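# Roll the cart into the taped floor bay

## Task

Get the cart into the bay marked with tape on the floor so that each of its four wheels rests fully within the taped outline and none sits on the tape. The four jars carried on the cart must finish standing upright on the cart, and every other labelled container must finish upright as well. No container may touch the floor at any point, and the robot must not topple or finish leaning; either of those means failure.

## Robot and tools

Robot: the LinearBot, an omnidirectional wheeled base with a vertical column about 1.7 m tall. A carriage rides up and down the column (lift_m, 0 to 1 m) and holds two six-joint arms, left and right, each with a five-finger hand. Arm bases sit roughly 0.57 m + lift_m above the floor, and carriage parts hang about 0.15 m lower. A hand point reaches up to 0.78 m from its shoulder but only about 0.4 m below the arm base. Parked arm joints 1-6: 0, 0.05, 0.05, 1.45, 0, 0.

Cameras: carriage_camera (fixed, facing forward, tilted about 20 degrees down), left_wrist_camera and right_wrist_camera (on the little-finger side, aimed at the hand point). Images are 672x504 px.

Frames: base frame has its origin on the floor below the base centre, x forward, y left, z up, in metres. The left_hand and right_hand readings are hand-point positions in this frame; they tend to read higher than the true hand, especially at long reach. base_odometry is in the frame the base had at the start; it counts wheel turns only, so slip looks like travel. Heading is in rad, left positive, -3.142 to 3.142.

Tool move: one action per call. Arguments:
- base: an object with exactly one key, each a relative offset from where the base last reported itself: translate_m (metres, forward +, -2 to 2), strafe_m (metres, left +, -2 to 2) or rotate_rad (radians, counter-clockwise/left +, -6.3 to 6.3).
- joints: an object of absolute targets keyed by joint name; include only the ones to move. lift_m in metres. Per arm (left_ / right_): joint1_rad -2.617 to 3.054 (yaw about vertical, 0 ahead, + left); joint2_rad 0 to 3.141 (shoulder: 0 upper arm back and level, 1.57 up, 3.14 forward); joint3_rad 0 to 3.141 (elbow, 0 folded, 3.14 straight); joint4_rad -1.57 to 1.57 (wrist pitch, + lifts fingertips); joint5_rad -1.57 to 1.57 (wrist yaw, + turns fingertips right); joint6_rad -2.094 to 2.094 (hand roll, + clockwise seen from forearm). Hand keys per side, on a -1 to 1 scale where +1 is open/straight and -1 is closed: _hand_little, _hand_ring, _hand_middle, _hand_index, _hand_thumb_bend, _hand_thumb_turn (+1 beside palm, -1 opposite fingers). Settings: _hand_force_limit (-1 to 1, about 0 to 10 N at the fingertip, 15 N for thumb motors) and _hand_speed (-0.96 to 1).
- speeds: optional top speeds for this action: translate_m and strafe_m 0.02-0.5 m/s, rotate_rad 0.05-1.57 rad/s, lift_m 0.02-0.27 m/s.
- min_time_s: 0.1 to 8 s, minimum duration of each arm motion; 2 s or more makes hand paths straighter and gentler.
- cameras: list of names, ["all"], or []; blocking: true (default, returns when everything is at rest) or false (returns within about 0.5 s while motion continues).
All motions in one action start together. A joint not named keeps its previous target.

Tool wait: seconds (0 to 10), optional cameras; returns early once running moves have settled. Tool stop: brakes all running motions (the base still coasts a little). Tool zoom_image: camera plus region [x0, y0, x1, y1] in pixels, at most 504x504. Tool show_instructions: displays the reference pages. Tool finished_scene: ends the scene permanently; the goal must hold without the robot.

Results: base_status and joint_status give, per commanded motion, done, moving, off_target (resting short of target, maybe still pushing), not_followed (withheld by the arm-collision check, with the line "joint command not followed"), contact_stop or time_out (an uncommanded stop; the part holds where it halted). The first result showing such a stop, or a refused call, cancels the remaining move, wait and finished_scene calls in that reply. on_its_own lists what the robot did unasked. motor_effort is percent of maximum with the last action's peak in brackets; readings carry sizeable error. Hand lines: <side>_hand_stopped_by (little, ring, middle, index, thumb_bend, thumb_turn: moving, target, force, stalled, fault) and per-finger load in N. MOTOR HOT warns of heating; an OVER-TEMPERATURE FAULT drops that arm for 30-60 s, shown as limit_stop_at_motor_heat; resend targets afterward.

Hazards: keep base speeds low near the cart; at default speed any contact is a hard hit, and a slow drive can shove loose furniture. A drive that pulls away from something held fast can pitch the robot forward and tip it. The robot is least stable with the carriage high, arms extended or loaded, or during abrupt stops. Arms have no contact stop and keep pressing; pressing arm against arm can end the scene. Do not leave arms stretched out while idle; park them to cool. With joint2 below 0.8, turning joint1 outward by 0.5 or more may hit the column. If a drive jams, back off about 0.2 m the way you came. Move the cart smoothly so the jars and other containers stay upright and nothing falls to the floor.

Each tool is called as name([rows], argument=value, ...), one row to a line, values as JSON.

Reference images:

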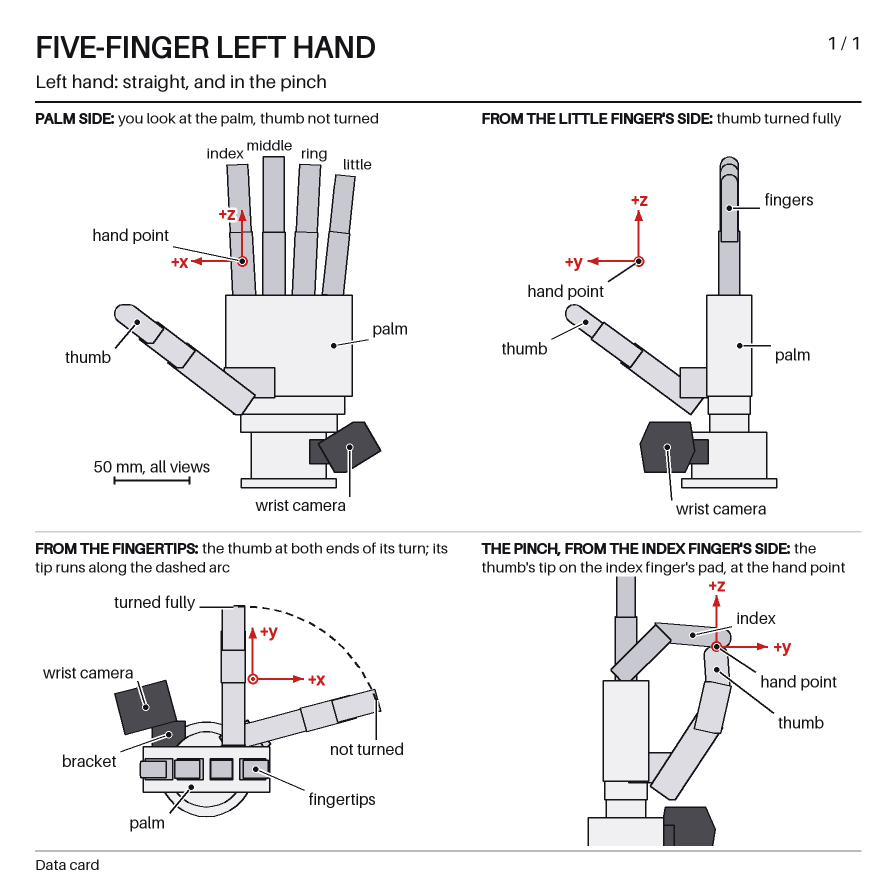

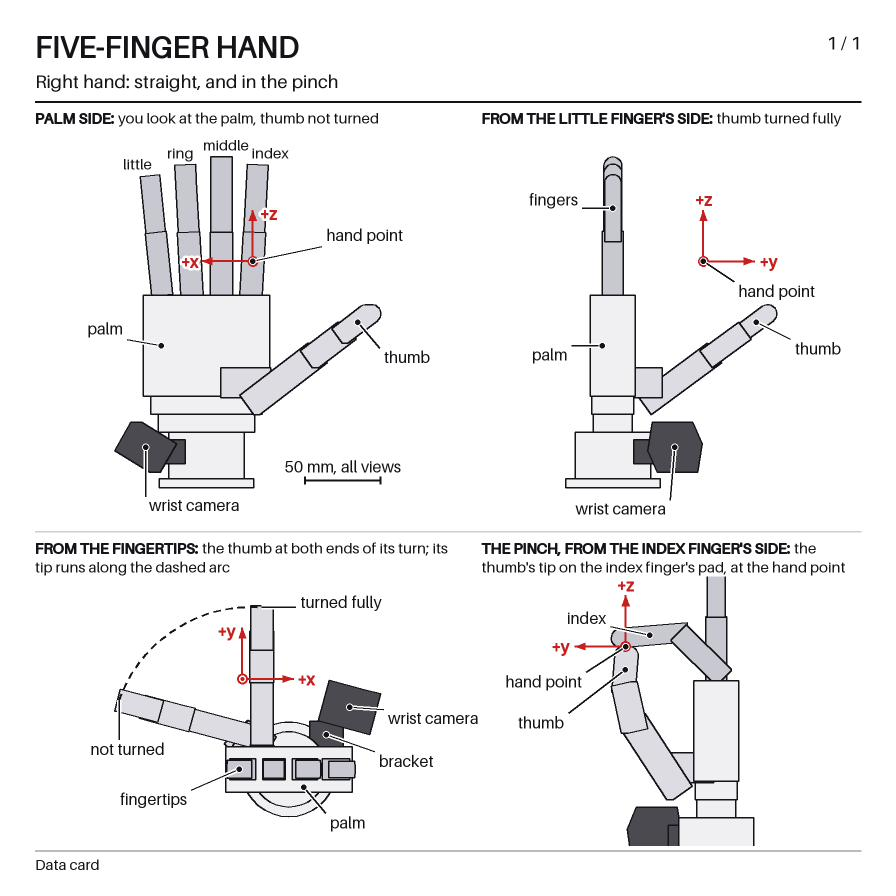

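## Session

move()

Scene clock: 0.00 s.
Joint torques (N m): no reading
base_odometry: x=+0.000 y=+0.000 heading=+0.000
base_status: not commanded
joint_positions: lift_m=+0.300 left_joint1_rad=-0.002 left_joint2_rad=+0.068 left_joint3_rad=+0.040 left_joint4_rad=+1.476 left_joint5_rad=-0.050 left_joint6_rad=-0.025 right_joint1_rad=-0.006 right_joint2_rad=+0.060 right_joint3_rad=+0.030 right_joint4_rad=+1.465 right_joint5_rad=-0.040 right_joint6_rad=+0.030 left_hand_little=+1.000 left_hand_ring=+1.000 left_hand_middle=+1.000 left_hand_index=+1.000 left_hand_thumb_turn=+1.000 left_hand_thumb_bend=+1.000 left_hand_force_limit=+0.000 left_hand_speed=-0.800 right_hand_little=+1.000 right_hand_ring=+1.000 right_hand_middle=+1.000 right_hand_index=+1.000 right_hand_thumb_turn=+1.000 right_hand_thumb_bend=+1.000 right_hand_force_limit=+0.000 right_hand_speed=-0.800
joint_status: not commanded
left_hand_stopped_by: target,target,target,target,target,target
right_hand_stopped_by: target,target,target,target,target,target
left_little_load_n: 0.0
left_ring_load_n: 0.0
left_middle_load_n: 0.0
left_index_load_n: 0.0
left_thumb_bend_load_n: 0.0
left_thumb_turn_load_n: 0.0
right_little_load_n: 0.0
right_ring_load_n: 0.0
right_middle_load_n: 0.0
right_index_load_n: 0.0
right_thumb_bend_load_n: 0.0
right_thumb_turn_load_n: 0.0
motor_effort: lift_m=+37 drive_wheels=-1
left_hand: x=+0.3217 y=+0.2898 z=+1.3428 quat_wxyz=(+0.697, -0.061, +0.025, -0.714) (m; base frame)
right_hand: x=+0.3247 y=-0.2727 z=+1.3360 quat_wxyz=(+0.715, -0.061, +0.035, -0.696) (m; base frame)
pictures: carriage_camera, left_wrist_camera, right_wrist_camera

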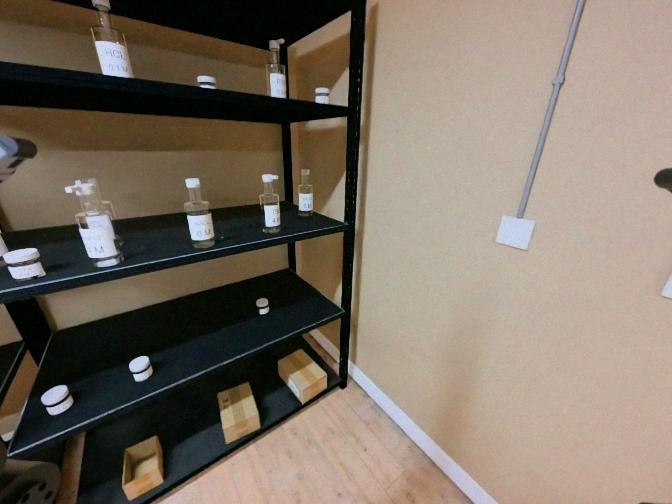

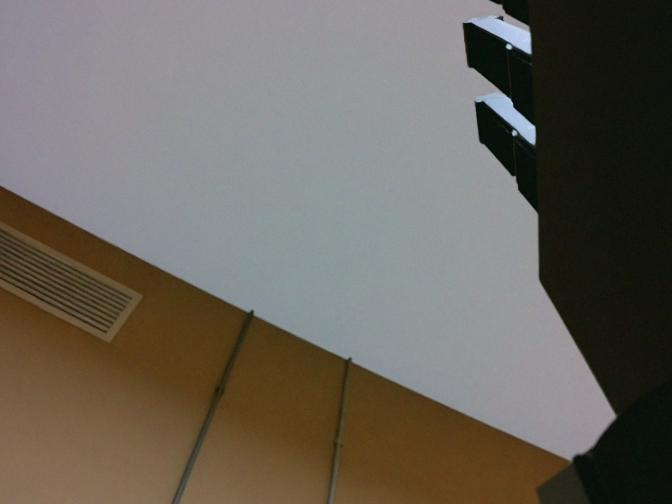

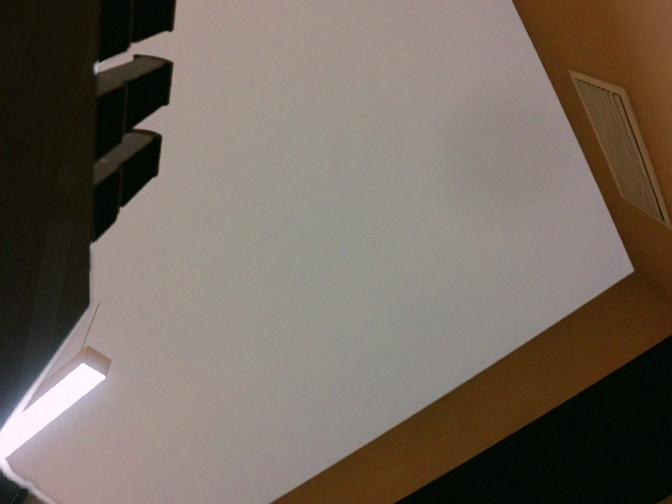

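zoom_image(camera="carriage_camera", region=[0, 340, 220, 504])

move(base={"rotate_rad": 0.6}, speeds={"rotate_rad": 0.6}, cameras=["carriage_camera"])

Scaled by 2.291 from the camera's image (finer frame: 960x720).

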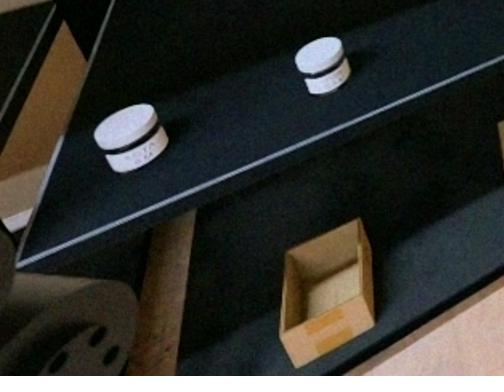

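Scene clock: 5.27 s.
Joint torques (N m): left_arm=[-0.01 3.77 4.78 -0.18 -0.01 -0.11] | right_arm=[0.5 4.05 6.39 0.03 0.06 0.14]
move: done
base_odometry: x=+0.000 y=+0.000 heading=+0.600
base_status: done
joint_positions: lift_m=+0.300 left_joint1_rad=-0.002 left_joint2_rad=+0.068 left_joint3_rad=+0.040 left_joint4_rad=+1.476 left_joint5_rad=-0.050 left_joint6_rad=-0.025 right_joint1_rad=-0.006 right_joint2_rad=+0.060 right_joint3_rad=+0.030 right_joint4_rad=+1.464 right_joint5_rad=-0.040 right_joint6_rad=+0.030 left_hand_little=+1.000 left_hand_ring=+1.000 left_hand_middle=+1.000 left_hand_index=+1.000 left_hand_thumb_turn=+1.000 left_hand_thumb_bend=+1.000 left_hand_force_limit=+0.000 left_hand_speed=-0.800 right_hand_little=+1.000 right_hand_ring=+1.000 right_hand_middle=+1.000 right_hand_index=+1.000 right_hand_thumb_turn=+1.000 right_hand_thumb_bend=+1.000 right_hand_force_limit=+0.000 right_hand_speed=-0.800
joint_status: not commanded
left_hand_stopped_by: target,target,target,target,target,target
right_hand_stopped_by: target,target,target,target,target,target
left_little_load_n: 0.0
left_ring_load_n: 0.0
left_middle_load_n: 0.0
left_index_load_n: 0.0
left_thumb_bend_load_n: 0.0
left_thumb_turn_load_n: 0.0
right_little_load_n: 0.0
right_ring_load_n: 0.0
right_middle_load_n: 0.0
right_index_load_n: -0.5
right_thumb_bend_load_n: 0.0
right_thumb_turn_load_n: 0.0
motor_effort: lift_m=+38(40) drive_wheels=+5(12)
left_hand: x=+0.3217 y=+0.2898 z=+1.3428 quat_wxyz=(+0.697, -0.061, +0.025, -0.714)
right_hand: x=+0.3251 y=-0.2727 z=+1.3359 quat_wxyz=(+0.715, -0.062, +0.035, -0.696)

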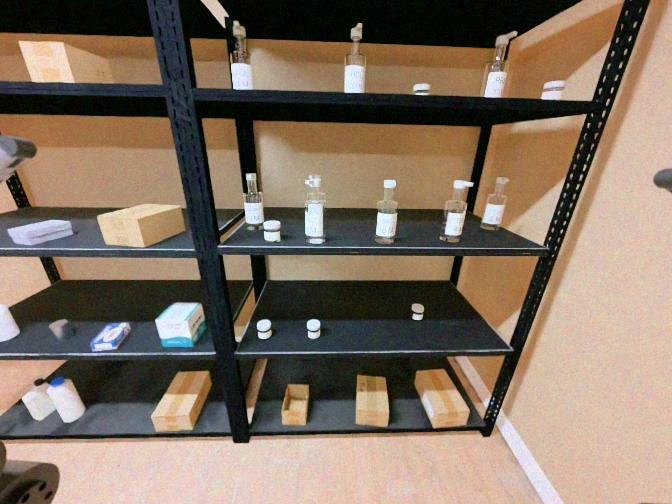

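move(base={"rotate_rad": 1.3}, speeds={"rotate_rad": 0.8}, cameras=["carriage_camera"])

move(base={"rotate_rad": 1.3}, speeds={"rotate_rad": 0.8}, cameras=["carriage_camera"])

move(base={"rotate_rad": 1.3}, speeds={"rotate_rad": 0.8}, cameras=["carriage_camera"])

move(base={"rotate_rad": 1.0}, speeds={"rotate_rad": 0.8}, cameras=["carriage_camera"])

Scene clock: 10.43 s.
Joint torques (N m): left_arm=[-0.01 3.79 4.68 -0.19 0 -0.11] | right_arm=[0.47 3.9 6.57 -0.01 0.05 0.17]
move: done
base_odometry: x=+0.000 y=+0.000 heading=+1.899
base_status: done
joint_positions: lift_m=+0.300 left_joint1_rad=-0.002 left_joint2_rad=+0.068 left_joint3_rad=+0.040 left_joint4_rad=+1.476 left_joint5_rad=-0.050 left_joint6_rad=-0.025 right_joint1_rad=-0.006 right_joint2_rad=+0.060 right_joint3_rad=+0.030 right_joint4_rad=+1.464 right_joint5_rad=-0.040 right_joint6_rad=+0.030 left_hand_little=+1.000 left_hand_ring=+1.000 left_hand_middle=+1.000 left_hand_index=+1.000 left_hand_thumb_turn=+1.000 left_hand_thumb_bend=+1.000 left_hand_force_limit=+0.000 left_hand_speed=-0.800 right_hand_little=+1.000 right_hand_ring=+1.000 right_hand_middle=+1.000 right_hand_index=+1.000 right_hand_thumb_turn=+1.000 right_hand_thumb_bend=+1.000 right_hand_force_limit=+0.000 right_hand_speed=-0.800
joint_status: not commanded
left_hand_stopped_by: target,target,target,target,target,target
right_hand_stopped_by: target,target,target,target,target,target
left_little_load_n: 0.0
left_ring_load_n: 0.0
left_middle_load_n: 0.0
left_index_load_n: 0.0
left_thumb_bend_load_n: 0.0
left_thumb_turn_load_n: 0.0
right_little_load_n: 0.0
right_ring_load_n: 0.0
right_middle_load_n: 0.0
right_index_load_n: 0.0
right_thumb_bend_load_n: 0.0
right_thumb_turn_load_n: 0.0
motor_effort: lift_m=+36(40) drive_wheels=+5(13)
left_hand: x=+0.3218 y=+0.2898 z=+1.3427 quat_wxyz=(+0.697, -0.061, +0.025, -0.714)
right_hand: x=+0.3250 y=-0.2727 z=+1.3359 quat_wxyz=(+0.715, -0.062, +0.035, -0.696)

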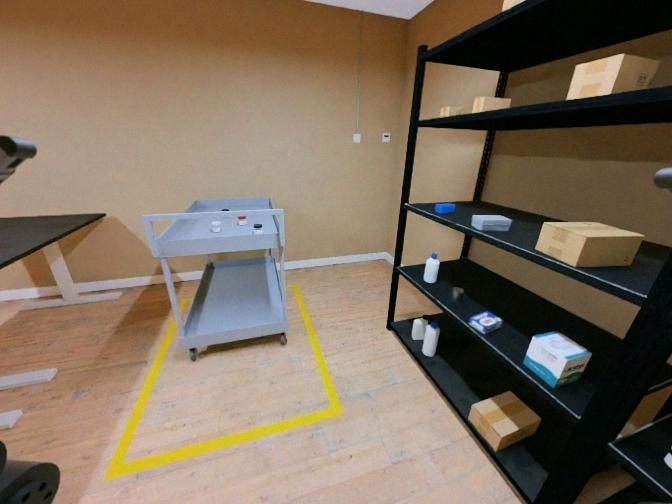

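Scene clock: 13.40 s.
Joint torques (N m): left_arm=[-0.02 3.77 4.68 -0.19 0 -0.1] | right_arm=[0.59 3.95 6.53 0 0.05 0.16]
move: done
base_odometry: x=+0.000 y=+0.000 heading=-3.084
base_status: done
joint_positions: lift_m=+0.300 left_joint1_rad=-0.002 left_joint2_rad=+0.068 left_joint3_rad=+0.040 left_joint4_rad=+1.476 left_joint5_rad=-0.050 left_joint6_rad=-0.025 right_joint1_rad=-0.006 right_joint2_rad=+0.060 right_joint3_rad=+0.030 right_joint4_rad=+1.464 right_joint5_rad=-0.040 right_joint6_rad=+0.030 left_hand_little=+1.000 left_hand_ring=+1.000 left_hand_middle=+1.000 left_hand_index=+1.000 left_hand_thumb_turn=+1.000 left_hand_thumb_bend=+1.000 left_hand_force_limit=+0.000 left_hand_speed=-0.800 right_hand_little=+1.000 right_hand_ring=+1.000 right_hand_middle=+1.000 right_hand_index=+1.000 right_hand_thumb_turn=+1.000 right_hand_thumb_bend=+1.000 right_hand_force_limit=+0.000 right_hand_speed=-0.800
joint_status: not commanded
left_hand_stopped_by: target,target,target,target,target,target
right_hand_stopped_by: target,target,target,target,target,target
left_little_load_n: 0.0
left_ring_load_n: 0.0
left_middle_load_n: 0.0
left_index_load_n: 0.0
left_thumb_bend_load_n: 0.0
left_thumb_turn_load_n: 0.0
right_little_load_n: 0.0
right_ring_load_n: 0.0
right_middle_load_n: 0.0
right_index_load_n: 0.0
right_thumb_bend_load_n: 0.0
right_thumb_turn_load_n: 0.0
motor_effort: lift_m=+36(40) drive_wheels=+5(14)
left_hand: x=+0.3218 y=+0.2898 z=+1.3427 quat_wxyz=(+0.697, -0.061, +0.025, -0.714)
right_hand: x=+0.3249 y=-0.2727 z=+1.3359 quat_wxyz=(+0.715, -0.062, +0.035, -0.696)

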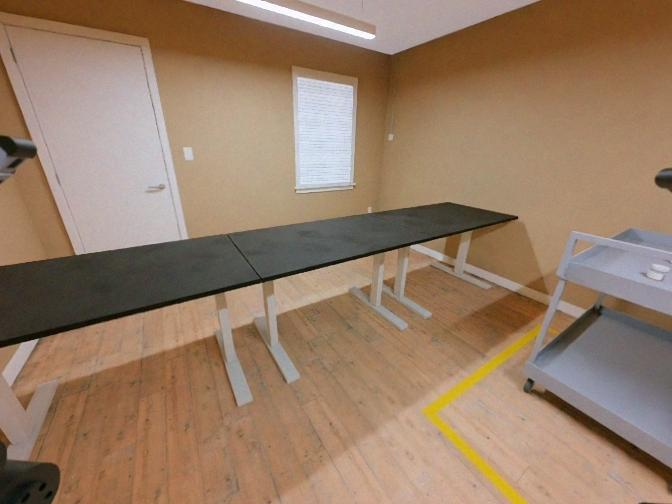

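Scene clock: 16.37 s.
Joint torques (N m): left_arm=[-0.01 3.85 4.72 -0.17 -0.01 -0.11] | right_arm=[0.4 3.9 6.6 0.01 0.01 0.17]
move: done
base_odometry: x=+0.000 y=+0.000 heading=-1.785
base_status: done
joint_positions: lift_m=+0.300 left_joint1_rad=-0.002 left_joint2_rad=+0.068 left_joint3_rad=+0.040 left_joint4_rad=+1.476 left_joint5_rad=-0.050 left_joint6_rad=-0.025 right_joint1_rad=-0.006 right_joint2_rad=+0.060 right_joint3_rad=+0.030 right_joint4_rad=+1.465 right_joint5_rad=-0.040 right_joint6_rad=+0.030 left_hand_little=+1.000 left_hand_ring=+1.000 left_hand_middle=+1.000 left_hand_index=+1.000 left_hand_thumb_turn=+1.000 left_hand_thumb_bend=+1.000 left_hand_force_limit=+0.000 left_hand_speed=-0.800 right_hand_little=+1.000 right_hand_ring=+1.000 right_hand_middle=+1.000 right_hand_index=+1.000 right_hand_thumb_turn=+1.000 right_hand_thumb_bend=+1.000 right_hand_force_limit=+0.000 right_hand_speed=-0.800
joint_status: not commanded
left_hand_stopped_by: target,target,target,target,target,target
right_hand_stopped_by: target,target,target,target,target,target
left_little_load_n: 0.0
left_ring_load_n: 0.0
left_middle_load_n: 0.0
left_index_load_n: 0.0
left_thumb_bend_load_n: 0.5
left_thumb_turn_load_n: 0.0
right_little_load_n: 0.0
right_ring_load_n: 0.0
right_middle_load_n: 0.0
right_index_load_n: 0.0
right_thumb_bend_load_n: 0.0
right_thumb_turn_load_n: 0.0
motor_effort: lift_m=+36(39) drive_wheels=+5(15)
left_hand: x=+0.3218 y=+0.2898 z=+1.3427 quat_wxyz=(+0.697, -0.061, +0.025, -0.714)
right_hand: x=+0.3247 y=-0.2727 z=+1.3360 quat_wxyz=(+0.715, -0.061, +0.035, -0.696)

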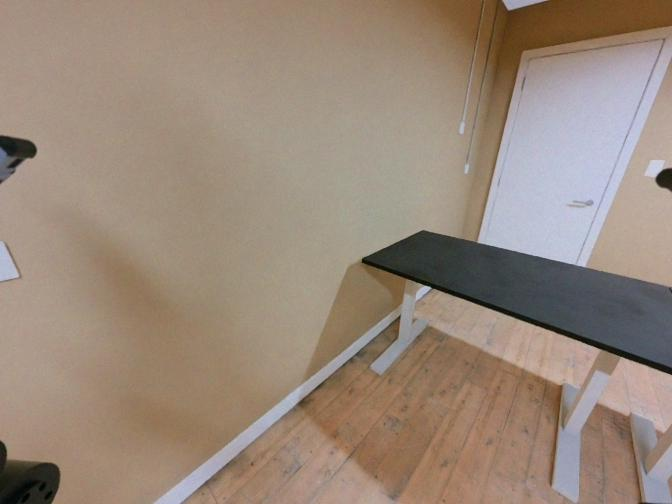

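Scene clock: 18.93 s.
Joint torques (N m): left_arm=[-0.02 3.74 4.75 -0.2 0 -0.1] | right_arm=[0.39 4 6.43 0.05 0.04 0.11]
move: done
base_odometry: x=+0.000 y=+0.000 heading=-0.785
base_status: done
joint_positions: lift_m=+0.300 left_joint1_rad=-0.002 left_joint2_rad=+0.068 left_joint3_rad=+0.040 left_joint4_rad=+1.476 left_joint5_rad=-0.050 left_joint6_rad=-0.025 right_joint1_rad=-0.006 right_joint2_rad=+0.060 right_joint3_rad=+0.030 right_joint4_rad=+1.466 right_joint5_rad=-0.040 right_joint6_rad=+0.030 left_hand_little=+1.000 left_hand_ring=+1.000 left_hand_middle=+1.000 left_hand_index=+1.000 left_hand_thumb_turn=+1.000 left_hand_thumb_bend=+1.000 left_hand_force_limit=+0.000 left_hand_speed=-0.800 right_hand_little=+1.000 right_hand_ring=+1.000 right_hand_middle=+1.000 right_hand_index=+1.000 right_hand_thumb_turn=+1.000 right_hand_thumb_bend=+1.000 right_hand_force_limit=+0.000 right_hand_speed=-0.800
joint_status: not commanded
left_hand_stopped_by: target,target,target,target,target,target
right_hand_stopped_by: target,target,target,target,target,target
left_little_load_n: 0.0
left_ring_load_n: 0.0
left_middle_load_n: 0.0
left_index_load_n: 0.0
left_thumb_bend_load_n: 0.0
left_thumb_turn_load_n: 0.0
right_little_load_n: 0.0
right_ring_load_n: 0.0
right_middle_load_n: 0.0
right_index_load_n: 0.0
right_thumb_bend_load_n: 0.0
right_thumb_turn_load_n: 0.0
motor_effort: lift_m=+39(39) drive_wheels=+5(14)
left_hand: x=+0.3218 y=+0.2898 z=+1.3427 quat_wxyz=(+0.697, -0.061, +0.025, -0.714)
right_hand: x=+0.3246 y=-0.2727 z=+1.3360 quat_wxyz=(+0.715, -0.061, +0.035, -0.696)

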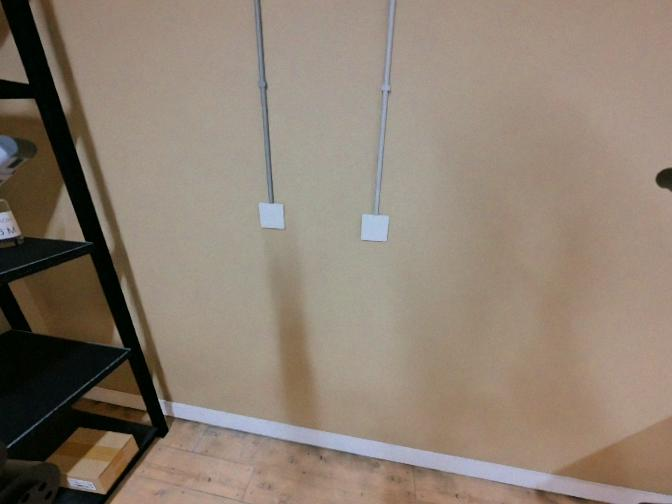

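move(base={"rotate_rad": 2.5}, cameras=["carriage_camera"])

zoom_image(camera="carriage_camera", region=[100, 160, 400, 385])

Scene clock: 25.13 s.
Joint torques (N m): left_arm=[-0.01 3.73 4.66 -0.18 0 -0.11] | right_arm=[0.38 4 6.56 -0.02 0.01 0.11]
move: done
base_odometry: x=+0.000 y=+0.000 heading=+1.715
base_status: done
joint_positions: lift_m=+0.300 left_joint1_rad=-0.002 left_joint2_rad=+0.068 left_joint3_rad=+0.040 left_joint4_rad=+1.476 left_joint5_rad=-0.050 left_joint6_rad=-0.025 right_joint1_rad=-0.006 right_joint2_rad=+0.060 right_joint3_rad=+0.030 right_joint4_rad=+1.465 right_joint5_rad=-0.040 right_joint6_rad=+0.030 left_hand_little=+1.000 left_hand_ring=+1.000 left_hand_middle=+1.000 left_hand_index=+1.000 left_hand_thumb_turn=+1.000 left_hand_thumb_bend=+1.000 left_hand_force_limit=+0.000 left_hand_speed=-0.800 right_hand_little=+1.000 right_hand_ring=+1.000 right_hand_middle=+1.000 right_hand_index=+1.000 right_hand_thumb_turn=+1.000 right_hand_thumb_bend=+1.000 right_hand_force_limit=+0.000 right_hand_speed=-0.800
joint_status: not commanded
left_hand_stopped_by: target,target,target,target,target,target
right_hand_stopped_by: target,target,target,target,target,target
left_little_load_n: 0.0
left_ring_load_n: 0.0
left_middle_load_n: 0.0
left_index_load_n: 0.0
left_thumb_bend_load_n: 0.0
left_thumb_turn_load_n: 0.0
right_little_load_n: 0.0
right_ring_load_n: 0.0
right_middle_load_n: 0.0
right_index_load_n: 0.0
right_thumb_bend_load_n: 0.0
right_thumb_turn_load_n: 0.0
motor_effort: lift_m=+36(39) drive_wheels=+5(16)
left_hand: x=+0.3218 y=+0.2898 z=+1.3427 quat_wxyz=(+0.697, -0.061, +0.025, -0.714)
right_hand: x=+0.3247 y=-0.2727 z=+1.3360 quat_wxyz=(+0.715, -0.061, +0.035, -0.696)

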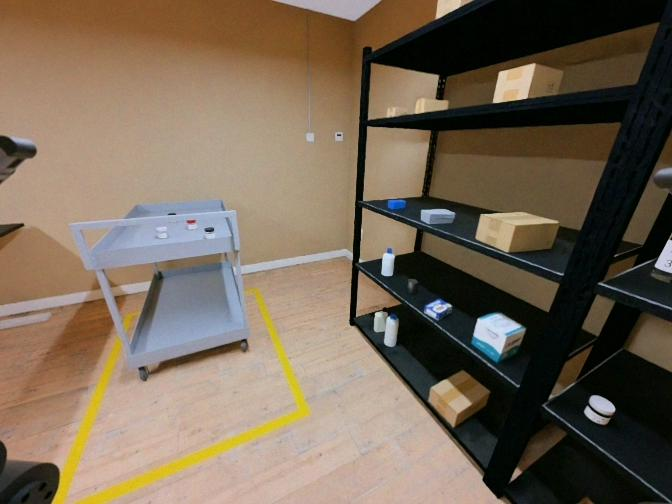

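Scaled by 1.680 from the camera's image (finer frame: 960x720).

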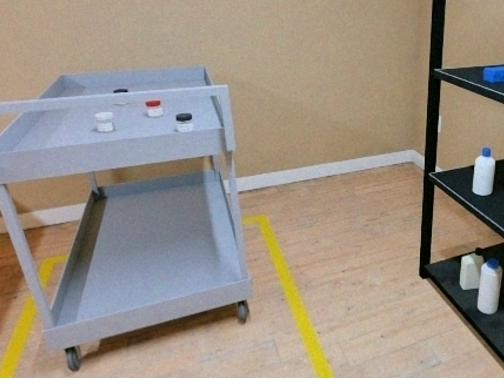

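move(base={"rotate_rad": 0.25}, joints={"lift_m": 0.9}, cameras=["carriage_camera"])

zoom_image(camera="carriage_camera", region=[100, 160, 500, 460])

Scene clock: 37.63 s.
Joint torques (N m): left_arm=[-0.01 3.78 4.74 -0.19 0 -0.1] | right_arm=[0.44 4.14 6.54 0.04 0.02 0.13]
move: done
base_odometry: x=+0.000 y=+0.000 heading=+1.964
base_status: done
joint_positions: lift_m=+0.900 left_joint1_rad=-0.002 left_joint2_rad=+0.068 left_joint3_rad=+0.040 left_joint4_rad=+1.475 left_joint5_rad=-0.050 left_joint6_rad=-0.025 right_joint1_rad=-0.006 right_joint2_rad=+0.059 right_joint3_rad=+0.030 right_joint4_rad=+1.465 right_joint5_rad=-0.040 right_joint6_rad=+0.030 left_hand_little=+1.000 left_hand_ring=+1.000 left_hand_middle=+1.000 left_hand_index=+1.000 left_hand_thumb_turn=+1.000 left_hand_thumb_bend=+1.000 left_hand_force_limit=+0.000 left_hand_speed=-0.800 right_hand_little=+1.000 right_hand_ring=+1.000 right_hand_middle=+1.000 right_hand_index=+1.000 right_hand_thumb_turn=+1.000 right_hand_thumb_bend=+1.000 right_hand_force_limit=+0.000 right_hand_speed=-0.800
joint_status: all done
left_hand_stopped_by: target,target,target,target,target,target
right_hand_stopped_by: target,target,target,target,target,target
left_little_load_n: 0.0
left_ring_load_n: 0.0
left_middle_load_n: 0.0
left_index_load_n: 0.0
left_thumb_bend_load_n: 0.0
left_thumb_turn_load_n: 0.0
right_little_load_n: 0.0
right_ring_load_n: 0.0
right_middle_load_n: -0.5
right_index_load_n: 0.0
right_thumb_bend_load_n: 0.0
right_thumb_turn_load_n: 0.0
motor_effort: lift_m=+39(47) drive_wheels=+5(14)
left_hand: x=+0.3219 y=+0.2898 z=+1.9425 quat_wxyz=(+0.697, -0.062, +0.025, -0.714)
right_hand: x=+0.3246 y=-0.2727 z=+1.9359 quat_wxyz=(+0.715, -0.061, +0.035, -0.696)

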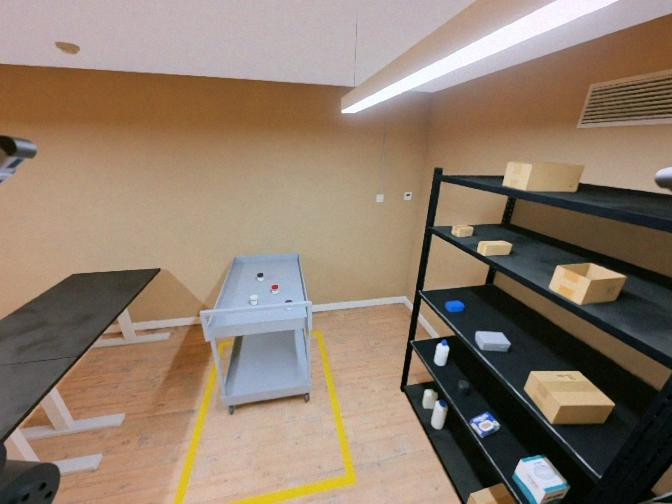

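Scaled by 1.260 from the camera's image (finer frame: 960x720).

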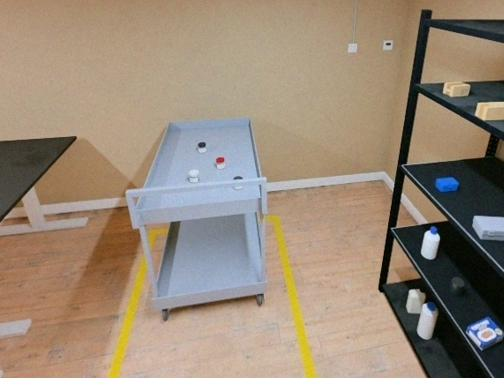

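move(base={"translate_m": 0.75}, joints={"lift_m": 0.3}, speeds={"translate_m": 0.25}, cameras=["carriage_camera"])

zoom_image(camera="carriage_camera", region=[100, 160, 500, 460])

Scene clock: 53.00 s.
Joint torques (N m): left_arm=[0.01 3.71 4.72 -0.17 -0.01 -0.11] | right_arm=[0.31 4.15 6.49 0.04 0.02 0.11]
move: done
base_odometry: x=-0.289 y=+0.692 heading=+1.965
base_status: done
joint_positions: lift_m=+0.300 left_joint1_rad=-0.002 left_joint2_rad=+0.068 left_joint3_rad=+0.040 left_joint4_rad=+1.475 left_joint5_rad=-0.050 left_joint6_rad=-0.025 right_joint1_rad=-0.006 right_joint2_rad=+0.058 right_joint3_rad=+0.031 right_joint4_rad=+1.466 right_joint5_rad=-0.040 right_joint6_rad=+0.030 left_hand_little=+1.000 left_hand_ring=+1.000 left_hand_middle=+1.000 left_hand_index=+1.000 left_hand_thumb_turn=+1.000 left_hand_thumb_bend=+1.000 left_hand_force_limit=+0.000 left_hand_speed=-0.800 right_hand_little=+1.000 right_hand_ring=+1.000 right_hand_middle=+1.000 right_hand_index=+1.000 right_hand_thumb_turn=+1.000 right_hand_thumb_bend=+1.000 right_hand_force_limit=+0.000 right_hand_speed=-0.800
joint_status: all done
left_hand_stopped_by: target,target,target,target,target,target
right_hand_stopped_by: target,target,target,target,target,target
left_little_load_n: 0.0
left_ring_load_n: 0.0
left_middle_load_n: 0.0
left_index_load_n: 0.0
left_thumb_bend_load_n: 0.0
left_thumb_turn_load_n: 0.0
right_little_load_n: 0.0
right_ring_load_n: 0.0
right_middle_load_n: 0.0
right_index_load_n: 0.0
right_thumb_bend_load_n: 0.0
right_thumb_turn_load_n: 0.0
motor_effort: lift_m=+31(35) drive_wheels=-9(18)
left_hand: x=+0.3220 y=+0.2898 z=+1.3430 quat_wxyz=(+0.697, -0.062, +0.025, -0.714)
right_hand: x=+0.3240 y=-0.2727 z=+1.3367 quat_wxyz=(+0.715, -0.061, +0.034, -0.696)

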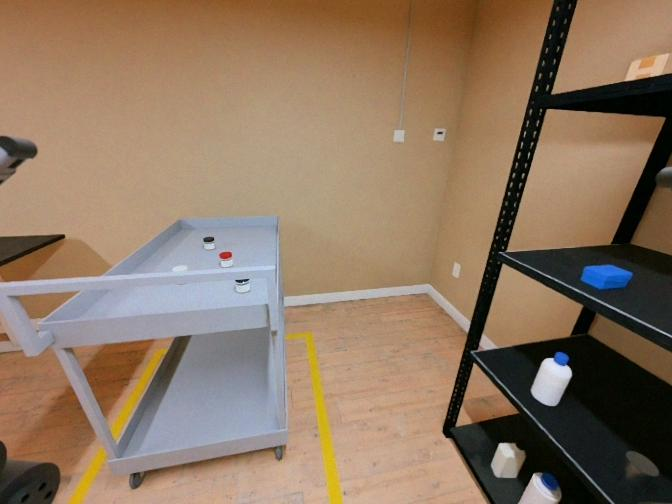

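Scaled by 1.260 from the camera's image (finer frame: 960x720).

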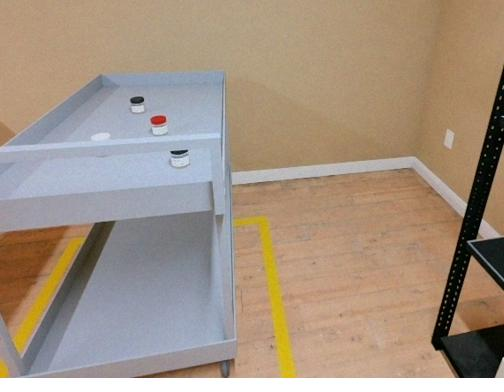

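move(base={"strafe_m": -0.1}, joints={"lift_m": 0.05}, speeds={"strafe_m": 0.1}, cameras=["carriage_camera"])

zoom_image(camera="carriage_camera", region=[0, 100, 500, 500])

Scene clock: 62.93 s.
Joint torques (N m): left_arm=[-0.01 3.79 4.64 -0.18 0.01 -0.1] | right_arm=[0.34 4.12 6.49 -0.01 0 0.12]
move: done
base_odometry: x=-0.197 y=+0.731 heading=+1.966
base_status: done
joint_positions: lift_m=+0.050 left_joint1_rad=-0.002 left_joint2_rad=+0.068 left_joint3_rad=+0.040 left_joint4_rad=+1.475 left_joint5_rad=-0.051 left_joint6_rad=-0.025 right_joint1_rad=-0.006 right_joint2_rad=+0.058 right_joint3_rad=+0.030 right_joint4_rad=+1.465 right_joint5_rad=-0.040 right_joint6_rad=+0.030 left_hand_little=+1.000 left_hand_ring=+1.000 left_hand_middle=+1.000 left_hand_index=+1.000 left_hand_thumb_turn=+1.000 left_hand_thumb_bend=+1.000 left_hand_force_limit=+0.000 left_hand_speed=-0.800 right_hand_little=+1.000 right_hand_ring=+1.000 right_hand_middle=+1.000 right_hand_index=+1.000 right_hand_thumb_turn=+1.000 right_hand_thumb_bend=+1.000 right_hand_force_limit=+0.000 right_hand_speed=-0.800
joint_status: all done
left_hand_stopped_by: target,target,target,target,target,target
right_hand_stopped_by: target,target,target,target,target,target
left_little_load_n: 0.0
left_ring_load_n: 0.0
left_middle_load_n: 0.0
left_index_load_n: -0.5
left_thumb_bend_load_n: 0.0
left_thumb_turn_load_n: -0.5
right_little_load_n: 0.0
right_ring_load_n: 0.0
right_middle_load_n: 0.0
right_index_load_n: 0.0
right_thumb_bend_load_n: 0.0
right_thumb_turn_load_n: 0.0
motor_effort: lift_m=+30(35) drive_wheels=-3(11)
left_hand: x=+0.3220 y=+0.2899 z=+1.0930 quat_wxyz=(+0.697, -0.062, +0.025, -0.714)
right_hand: x=+0.3245 y=-0.2726 z=+1.0864 quat_wxyz=(+0.715, -0.061, +0.034, -0.696)

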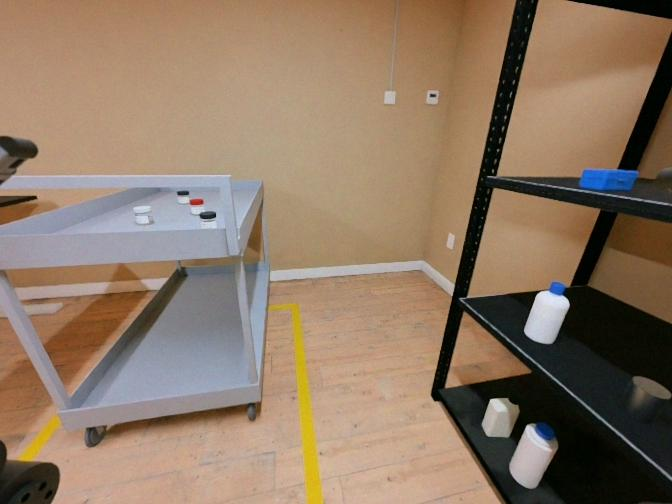

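Scaled by 1.008 from the camera's image (finer frame: 960x720).

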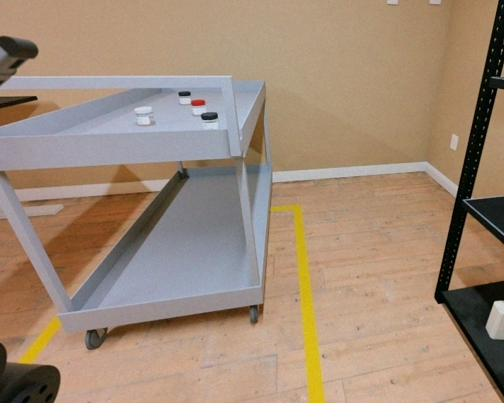

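zoom_image(camera="carriage_camera", region=[160, 230, 330, 430])

zoom_image(camera="carriage_camera", region=[0, 160, 300, 280])

Scaled by 2.520 from the camera's image (finer frame: 960x720).

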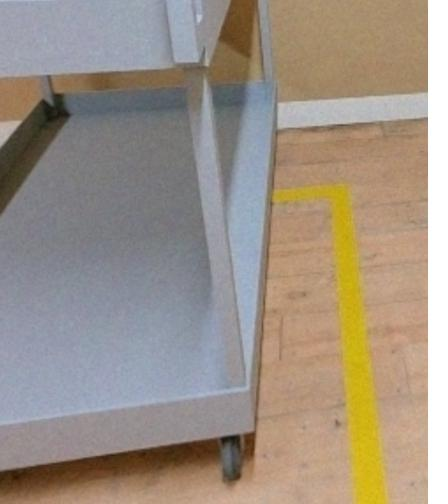

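Scaled by 1.680 from the camera's image (finer frame: 960x720).

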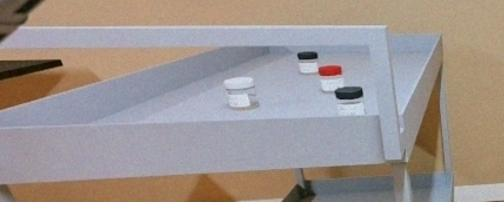

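move(base={"translate_m": -0.35}, joints={"lift_m": 0.4}, speeds={"translate_m": 0.25})

move(base={"strafe_m": 0.5}, speeds={"strafe_m": 0.25})

move(base={"rotate_rad": 0.15}, speeds={"rotate_rad": 0.3}, cameras=["carriage_camera"])

Scene clock: 89.20 s.
Joint torques (N m): left_arm=[-0.02 3.69 4.7 -0.18 0 -0.11] | right_arm=[0.43 4.1 6.32 0.02 0.04 0.1]
move: done
base_odometry: x=-0.062 y=+0.408 heading=+1.966
base_status: done
joint_positions: lift_m=+0.400 left_joint1_rad=-0.002 left_joint2_rad=+0.068 left_joint3_rad=+0.040 left_joint4_rad=+1.474 left_joint5_rad=-0.051 left_joint6_rad=-0.025 right_joint1_rad=-0.006 right_joint2_rad=+0.058 right_joint3_rad=+0.030 right_joint4_rad=+1.465 right_joint5_rad=-0.040 right_joint6_rad=+0.030 left_hand_little=+1.000 left_hand_ring=+1.000 left_hand_middle=+1.000 left_hand_index=+1.000 left_hand_thumb_turn=+1.000 left_hand_thumb_bend=+1.000 left_hand_force_limit=+0.000 left_hand_speed=-0.800 right_hand_little=+1.000 right_hand_ring=+1.000 right_hand_middle=+1.000 right_hand_index=+1.000 right_hand_thumb_turn=+1.000 right_hand_thumb_bend=+1.000 right_hand_force_limit=+0.000 right_hand_speed=-0.800
joint_status: all done
left_hand_stopped_by: target,target,target,target,target,target
right_hand_stopped_by: target,target,target,target,target,target
left_little_load_n: 0.0
left_ring_load_n: 0.0
left_middle_load_n: 0.0
left_index_load_n: 0.0
left_thumb_bend_load_n: 0.0
left_thumb_turn_load_n: 0.0
right_little_load_n: 0.0
right_ring_load_n: 0.0
right_middle_load_n: 0.0
right_index_load_n: 0.5
right_thumb_bend_load_n: 0.0
right_thumb_turn_load_n: 0.0
motor_effort: lift_m=+39(47) drive_wheels=-1(10)
left_hand: x=+0.3222 y=+0.2899 z=+1.4423 quat_wxyz=(+0.697, -0.062, +0.025, -0.714)
right_hand: x=+0.3245 y=-0.2726 z=+1.4359 quat_wxyz=(+0.715, -0.061, +0.034, -0.696)
pictures: none

Scene clock: 92.60 s.
Joint torques (N m): left_arm=[-0.03 3.75 4.75 -0.17 0 -0.11] | right_arm=[0.64 4.08 6.49 0.04 0.04 0.12]
move: done
base_odometry: x=-0.523 y=+0.215 heading=+1.966
base_status: done
joint_positions: lift_m=+0.400 left_joint1_rad=-0.002 left_joint2_rad=+0.068 left_joint3_rad=+0.040 left_joint4_rad=+1.474 left_joint5_rad=-0.050 left_joint6_rad=-0.025 right_joint1_rad=-0.006 right_joint2_rad=+0.058 right_joint3_rad=+0.030 right_joint4_rad=+1.465 right_joint5_rad=-0.040 right_joint6_rad=+0.030 left_hand_little=+1.000 left_hand_ring=+1.000 left_hand_middle=+1.000 left_hand_index=+1.000 left_hand_thumb_turn=+1.000 left_hand_thumb_bend=+1.000 left_hand_force_limit=+0.000 left_hand_speed=-0.800 right_hand_little=+1.000 right_hand_ring=+1.000 right_hand_middle=+1.000 right_hand_index=+1.000 right_hand_thumb_turn=+1.000 right_hand_thumb_bend=+1.000 right_hand_force_limit=+0.000 right_hand_speed=-0.800
joint_status: not commanded
left_hand_stopped_by: target,target,target,target,target,target
right_hand_stopped_by: target,target,target,target,target,target
left_little_load_n: 0.0
left_ring_load_n: 0.0
left_middle_load_n: 0.0
left_index_load_n: 0.0
left_thumb_bend_load_n: 0.0
left_thumb_turn_load_n: 0.0
right_little_load_n: 0.0
right_ring_load_n: 0.0
right_middle_load_n: 0.0
right_index_load_n: 0.0
right_thumb_bend_load_n: 0.0
right_thumb_turn_load_n: 0.0
motor_effort: lift_m=+40(42) drive_wheels=+1(10)
left_hand: x=+0.3222 y=+0.2898 z=+1.4423 quat_wxyz=(+0.697, -0.062, +0.026, -0.714)
right_hand: x=+0.3245 y=-0.2727 z=+1.4359 quat_wxyz=(+0.715, -0.061, +0.034, -0.696)
pictures: none

Scene clock: 93.80 s.
Joint torques (N m): left_arm=[-0.03 3.74 4.75 -0.15 0 -0.1] | right_arm=[0.43 4.1 6.56 -0.09 0.07 0.12]
move: done
base_odometry: x=-0.523 y=+0.215 heading=+2.116
base_status: done
joint_positions: lift_m=+0.400 left_joint1_rad=-0.002 left_joint2_rad=+0.068 left_joint3_rad=+0.040 left_joint4_rad=+1.473 left_joint5_rad=-0.050 left_joint6_rad=-0.025 right_joint1_rad=-0.006 right_joint2_rad=+0.058 right_joint3_rad=+0.030 right_joint4_rad=+1.466 right_joint5_rad=-0.040 right_joint6_rad=+0.030 left_hand_little=+1.000 left_hand_ring=+1.000 left_hand_middle=+1.000 left_hand_index=+1.000 left_hand_thumb_turn=+1.000 left_hand_thumb_bend=+1.000 left_hand_force_limit=+0.000 left_hand_speed=-0.800 right_hand_little=+1.000 right_hand_ring=+1.000 right_hand_middle=+1.000 right_hand_index=+1.000 right_hand_thumb_turn=+1.000 right_hand_thumb_bend=+1.000 right_hand_force_limit=+0.000 right_hand_speed=-0.800
joint_status: not commanded
left_hand_stopped_by: target,target,target,target,target,target
right_hand_stopped_by: target,target,target,target,target,target
left_little_load_n: 0.0
left_ring_load_n: 0.0
left_middle_load_n: 0.0
left_index_load_n: 0.0
left_thumb_bend_load_n: 0.0
left_thumb_turn_load_n: 0.0
right_little_load_n: 0.0
right_ring_load_n: 0.0
right_middle_load_n: 0.0
right_index_load_n: 0.0
right_thumb_bend_load_n: 0.0
right_thumb_turn_load_n: 0.0
motor_effort: lift_m=+40(42) drive_wheels=-7(9)
left_hand: x=+0.3225 y=+0.2898 z=+1.4422 quat_wxyz=(+0.697, -0.062, +0.026, -0.714)
right_hand: x=+0.3243 y=-0.2727 z=+1.4359 quat_wxyz=(+0.715, -0.061, +0.034, -0.696)

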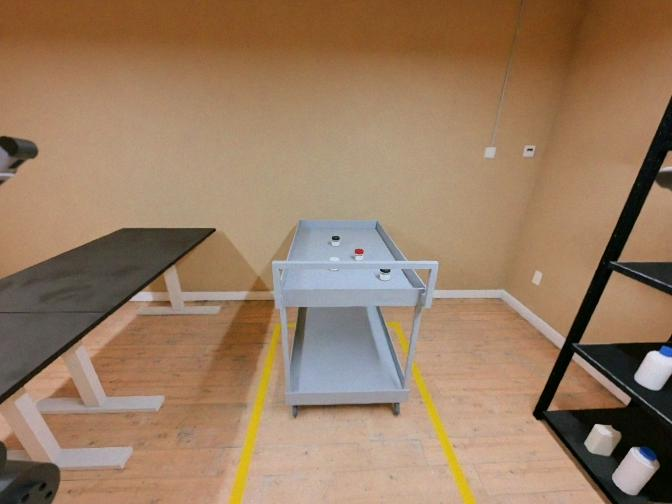

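move(base={"rotate_rad": 0.055}, joints={"left_joint2_rad": 1.2, "left_joint3_rad": 1.2, "left_joint4_rad": 0, "left_joint5_rad": 0, "left_joint6_rad": 0, "left_joint1_rad": 0, "right_joint2_rad": 1.2, "right_joint3_rad": 1.2, "right_joint4_rad": 0, "right_joint5_rad": 0, "right_joint6_rad": 0, "right_joint1_rad": 0}, min_time_s=3)

move(base={"strafe_m": -0.11}, speeds={"strafe_m": 0.2}, cameras=["all"])

Scene clock: 102.37 s.
Joint torques (N m): left_arm=[0.2 -3.32 7.77 1.8 0.05 -0.03] | right_arm=[1.05 -2.7 11.02 2.18 0.11 0.06]
move: done
base_odometry: x=-0.524 y=+0.215 heading=+2.171
base_status: done
joint_positions: lift_m=+0.400 left_joint1_rad=-0.002 left_joint2_rad=+1.191 left_joint3_rad=+1.178 left_joint4_rad=+0.021 left_joint5_rad=-0.008 left_joint6_rad=-0.007 right_joint1_rad=-0.006 right_joint2_rad=+1.195 right_joint3_rad=+1.169 right_joint4_rad=+0.005 right_joint5_rad=-0.008 right_joint6_rad=+0.011 left_hand_little=+1.000 left_hand_ring=+1.000 left_hand_middle=+1.000 left_hand_index=+1.000 left_hand_thumb_turn=+1.000 left_hand_thumb_bend=+1.000 left_hand_force_limit=+0.000 left_hand_speed=-0.800 right_hand_little=+1.000 right_hand_ring=+1.000 right_hand_middle=+1.000 right_hand_index=+1.000 right_hand_thumb_turn=+1.000 right_hand_thumb_bend=+1.000 right_hand_force_limit=+0.000 right_hand_speed=-0.800
joint_status: all done
left_hand_stopped_by: target,target,target,target,target,target
right_hand_stopped_by: target,target,target,target,target,target
left_little_load_n: 0.0
left_ring_load_n: 0.0
left_middle_load_n: -0.5
left_index_load_n: 0.0
left_thumb_bend_load_n: 0.0
left_thumb_turn_load_n: 0.0
right_little_load_n: 0.0
right_ring_load_n: 0.0
right_middle_load_n: 0.0
right_index_load_n: 0.0
right_thumb_bend_load_n: 0.0
right_thumb_turn_load_n: 0.0
motor_effort: lift_m=+38(42) drive_wheels=-8(10)
left_hand: x=+0.6635 y=+0.2820 z=+1.3554 quat_wxyz=(+0.502, -0.501, +0.495, -0.502)
right_hand: x=+0.6631 y=-0.2822 z=+1.3443 quat_wxyz=(+0.498, -0.503, +0.508, -0.491)
pictures: none

Scene clock: 104.07 s.
Joint torques (N m): left_arm=[0.12 -3.34 7.77 1.82 0 -0.03] | right_arm=[0.88 -2.66 10.99 2.22 0.01 0.02]
move: done
base_odometry: x=-0.433 y=+0.277 heading=+2.172
base_status: done
joint_positions: lift_m=+0.400 left_joint1_rad=-0.002 left_joint2_rad=+1.191 left_joint3_rad=+1.179 left_joint4_rad=+0.016 left_joint5_rad=-0.003 left_joint6_rad=-0.006 right_joint1_rad=-0.003 right_joint2_rad=+1.195 right_joint3_rad=+1.169 right_joint4_rad=+0.000 right_joint5_rad=-0.002 right_joint6_rad=+0.010 left_hand_little=+1.000 left_hand_ring=+1.000 left_hand_middle=+1.000 left_hand_index=+1.000 left_hand_thumb_turn=+1.000 left_hand_thumb_bend=+1.000 left_hand_force_limit=+0.000 left_hand_speed=-0.800 right_hand_little=+1.000 right_hand_ring=+1.000 right_hand_middle=+1.000 right_hand_index=+1.000 right_hand_thumb_turn=+1.000 right_hand_thumb_bend=+1.000 right_hand_force_limit=+0.000 right_hand_speed=-0.800
joint_status: not commanded
left_hand_stopped_by: target,target,target,target,target,target
right_hand_stopped_by: target,target,target,target,target,target
left_little_load_n: 0.0
left_ring_load_n: 0.0
left_middle_load_n: 0.0
left_index_load_n: 0.0
left_thumb_bend_load_n: 0.0
left_thumb_turn_load_n: 0.0
right_little_load_n: 0.0
right_ring_load_n: 0.0
right_middle_load_n: 0.0
right_index_load_n: 0.0
right_thumb_bend_load_n: 0.0
right_thumb_turn_load_n: 0.0
motor_effort: lift_m=+38(42) drive_wheels=+7(15)
left_hand: x=+0.6631 y=+0.2813 z=+1.3541 quat_wxyz=(+0.500, -0.501, +0.497, -0.502)
right_hand: x=+0.6629 y=-0.2821 z=+1.3434 quat_wxyz=(+0.496, -0.504, +0.509, -0.491)
pictures: carriage_camera, left_wrist_camera, right_wrist_camera

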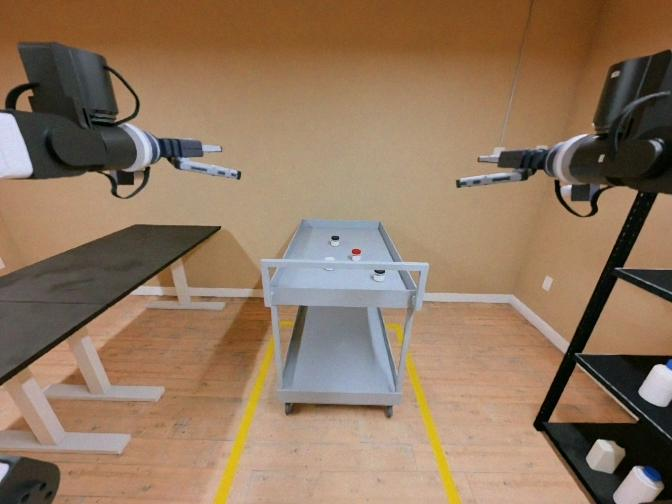

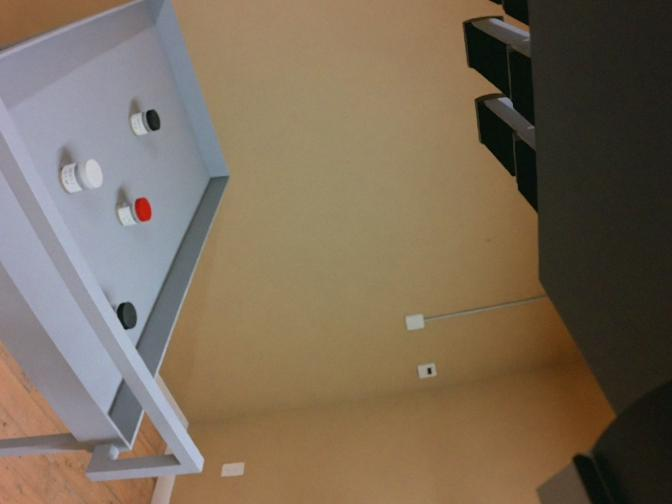

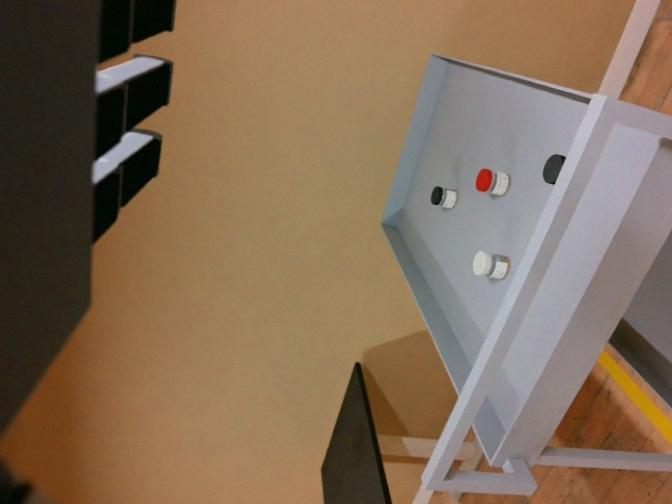

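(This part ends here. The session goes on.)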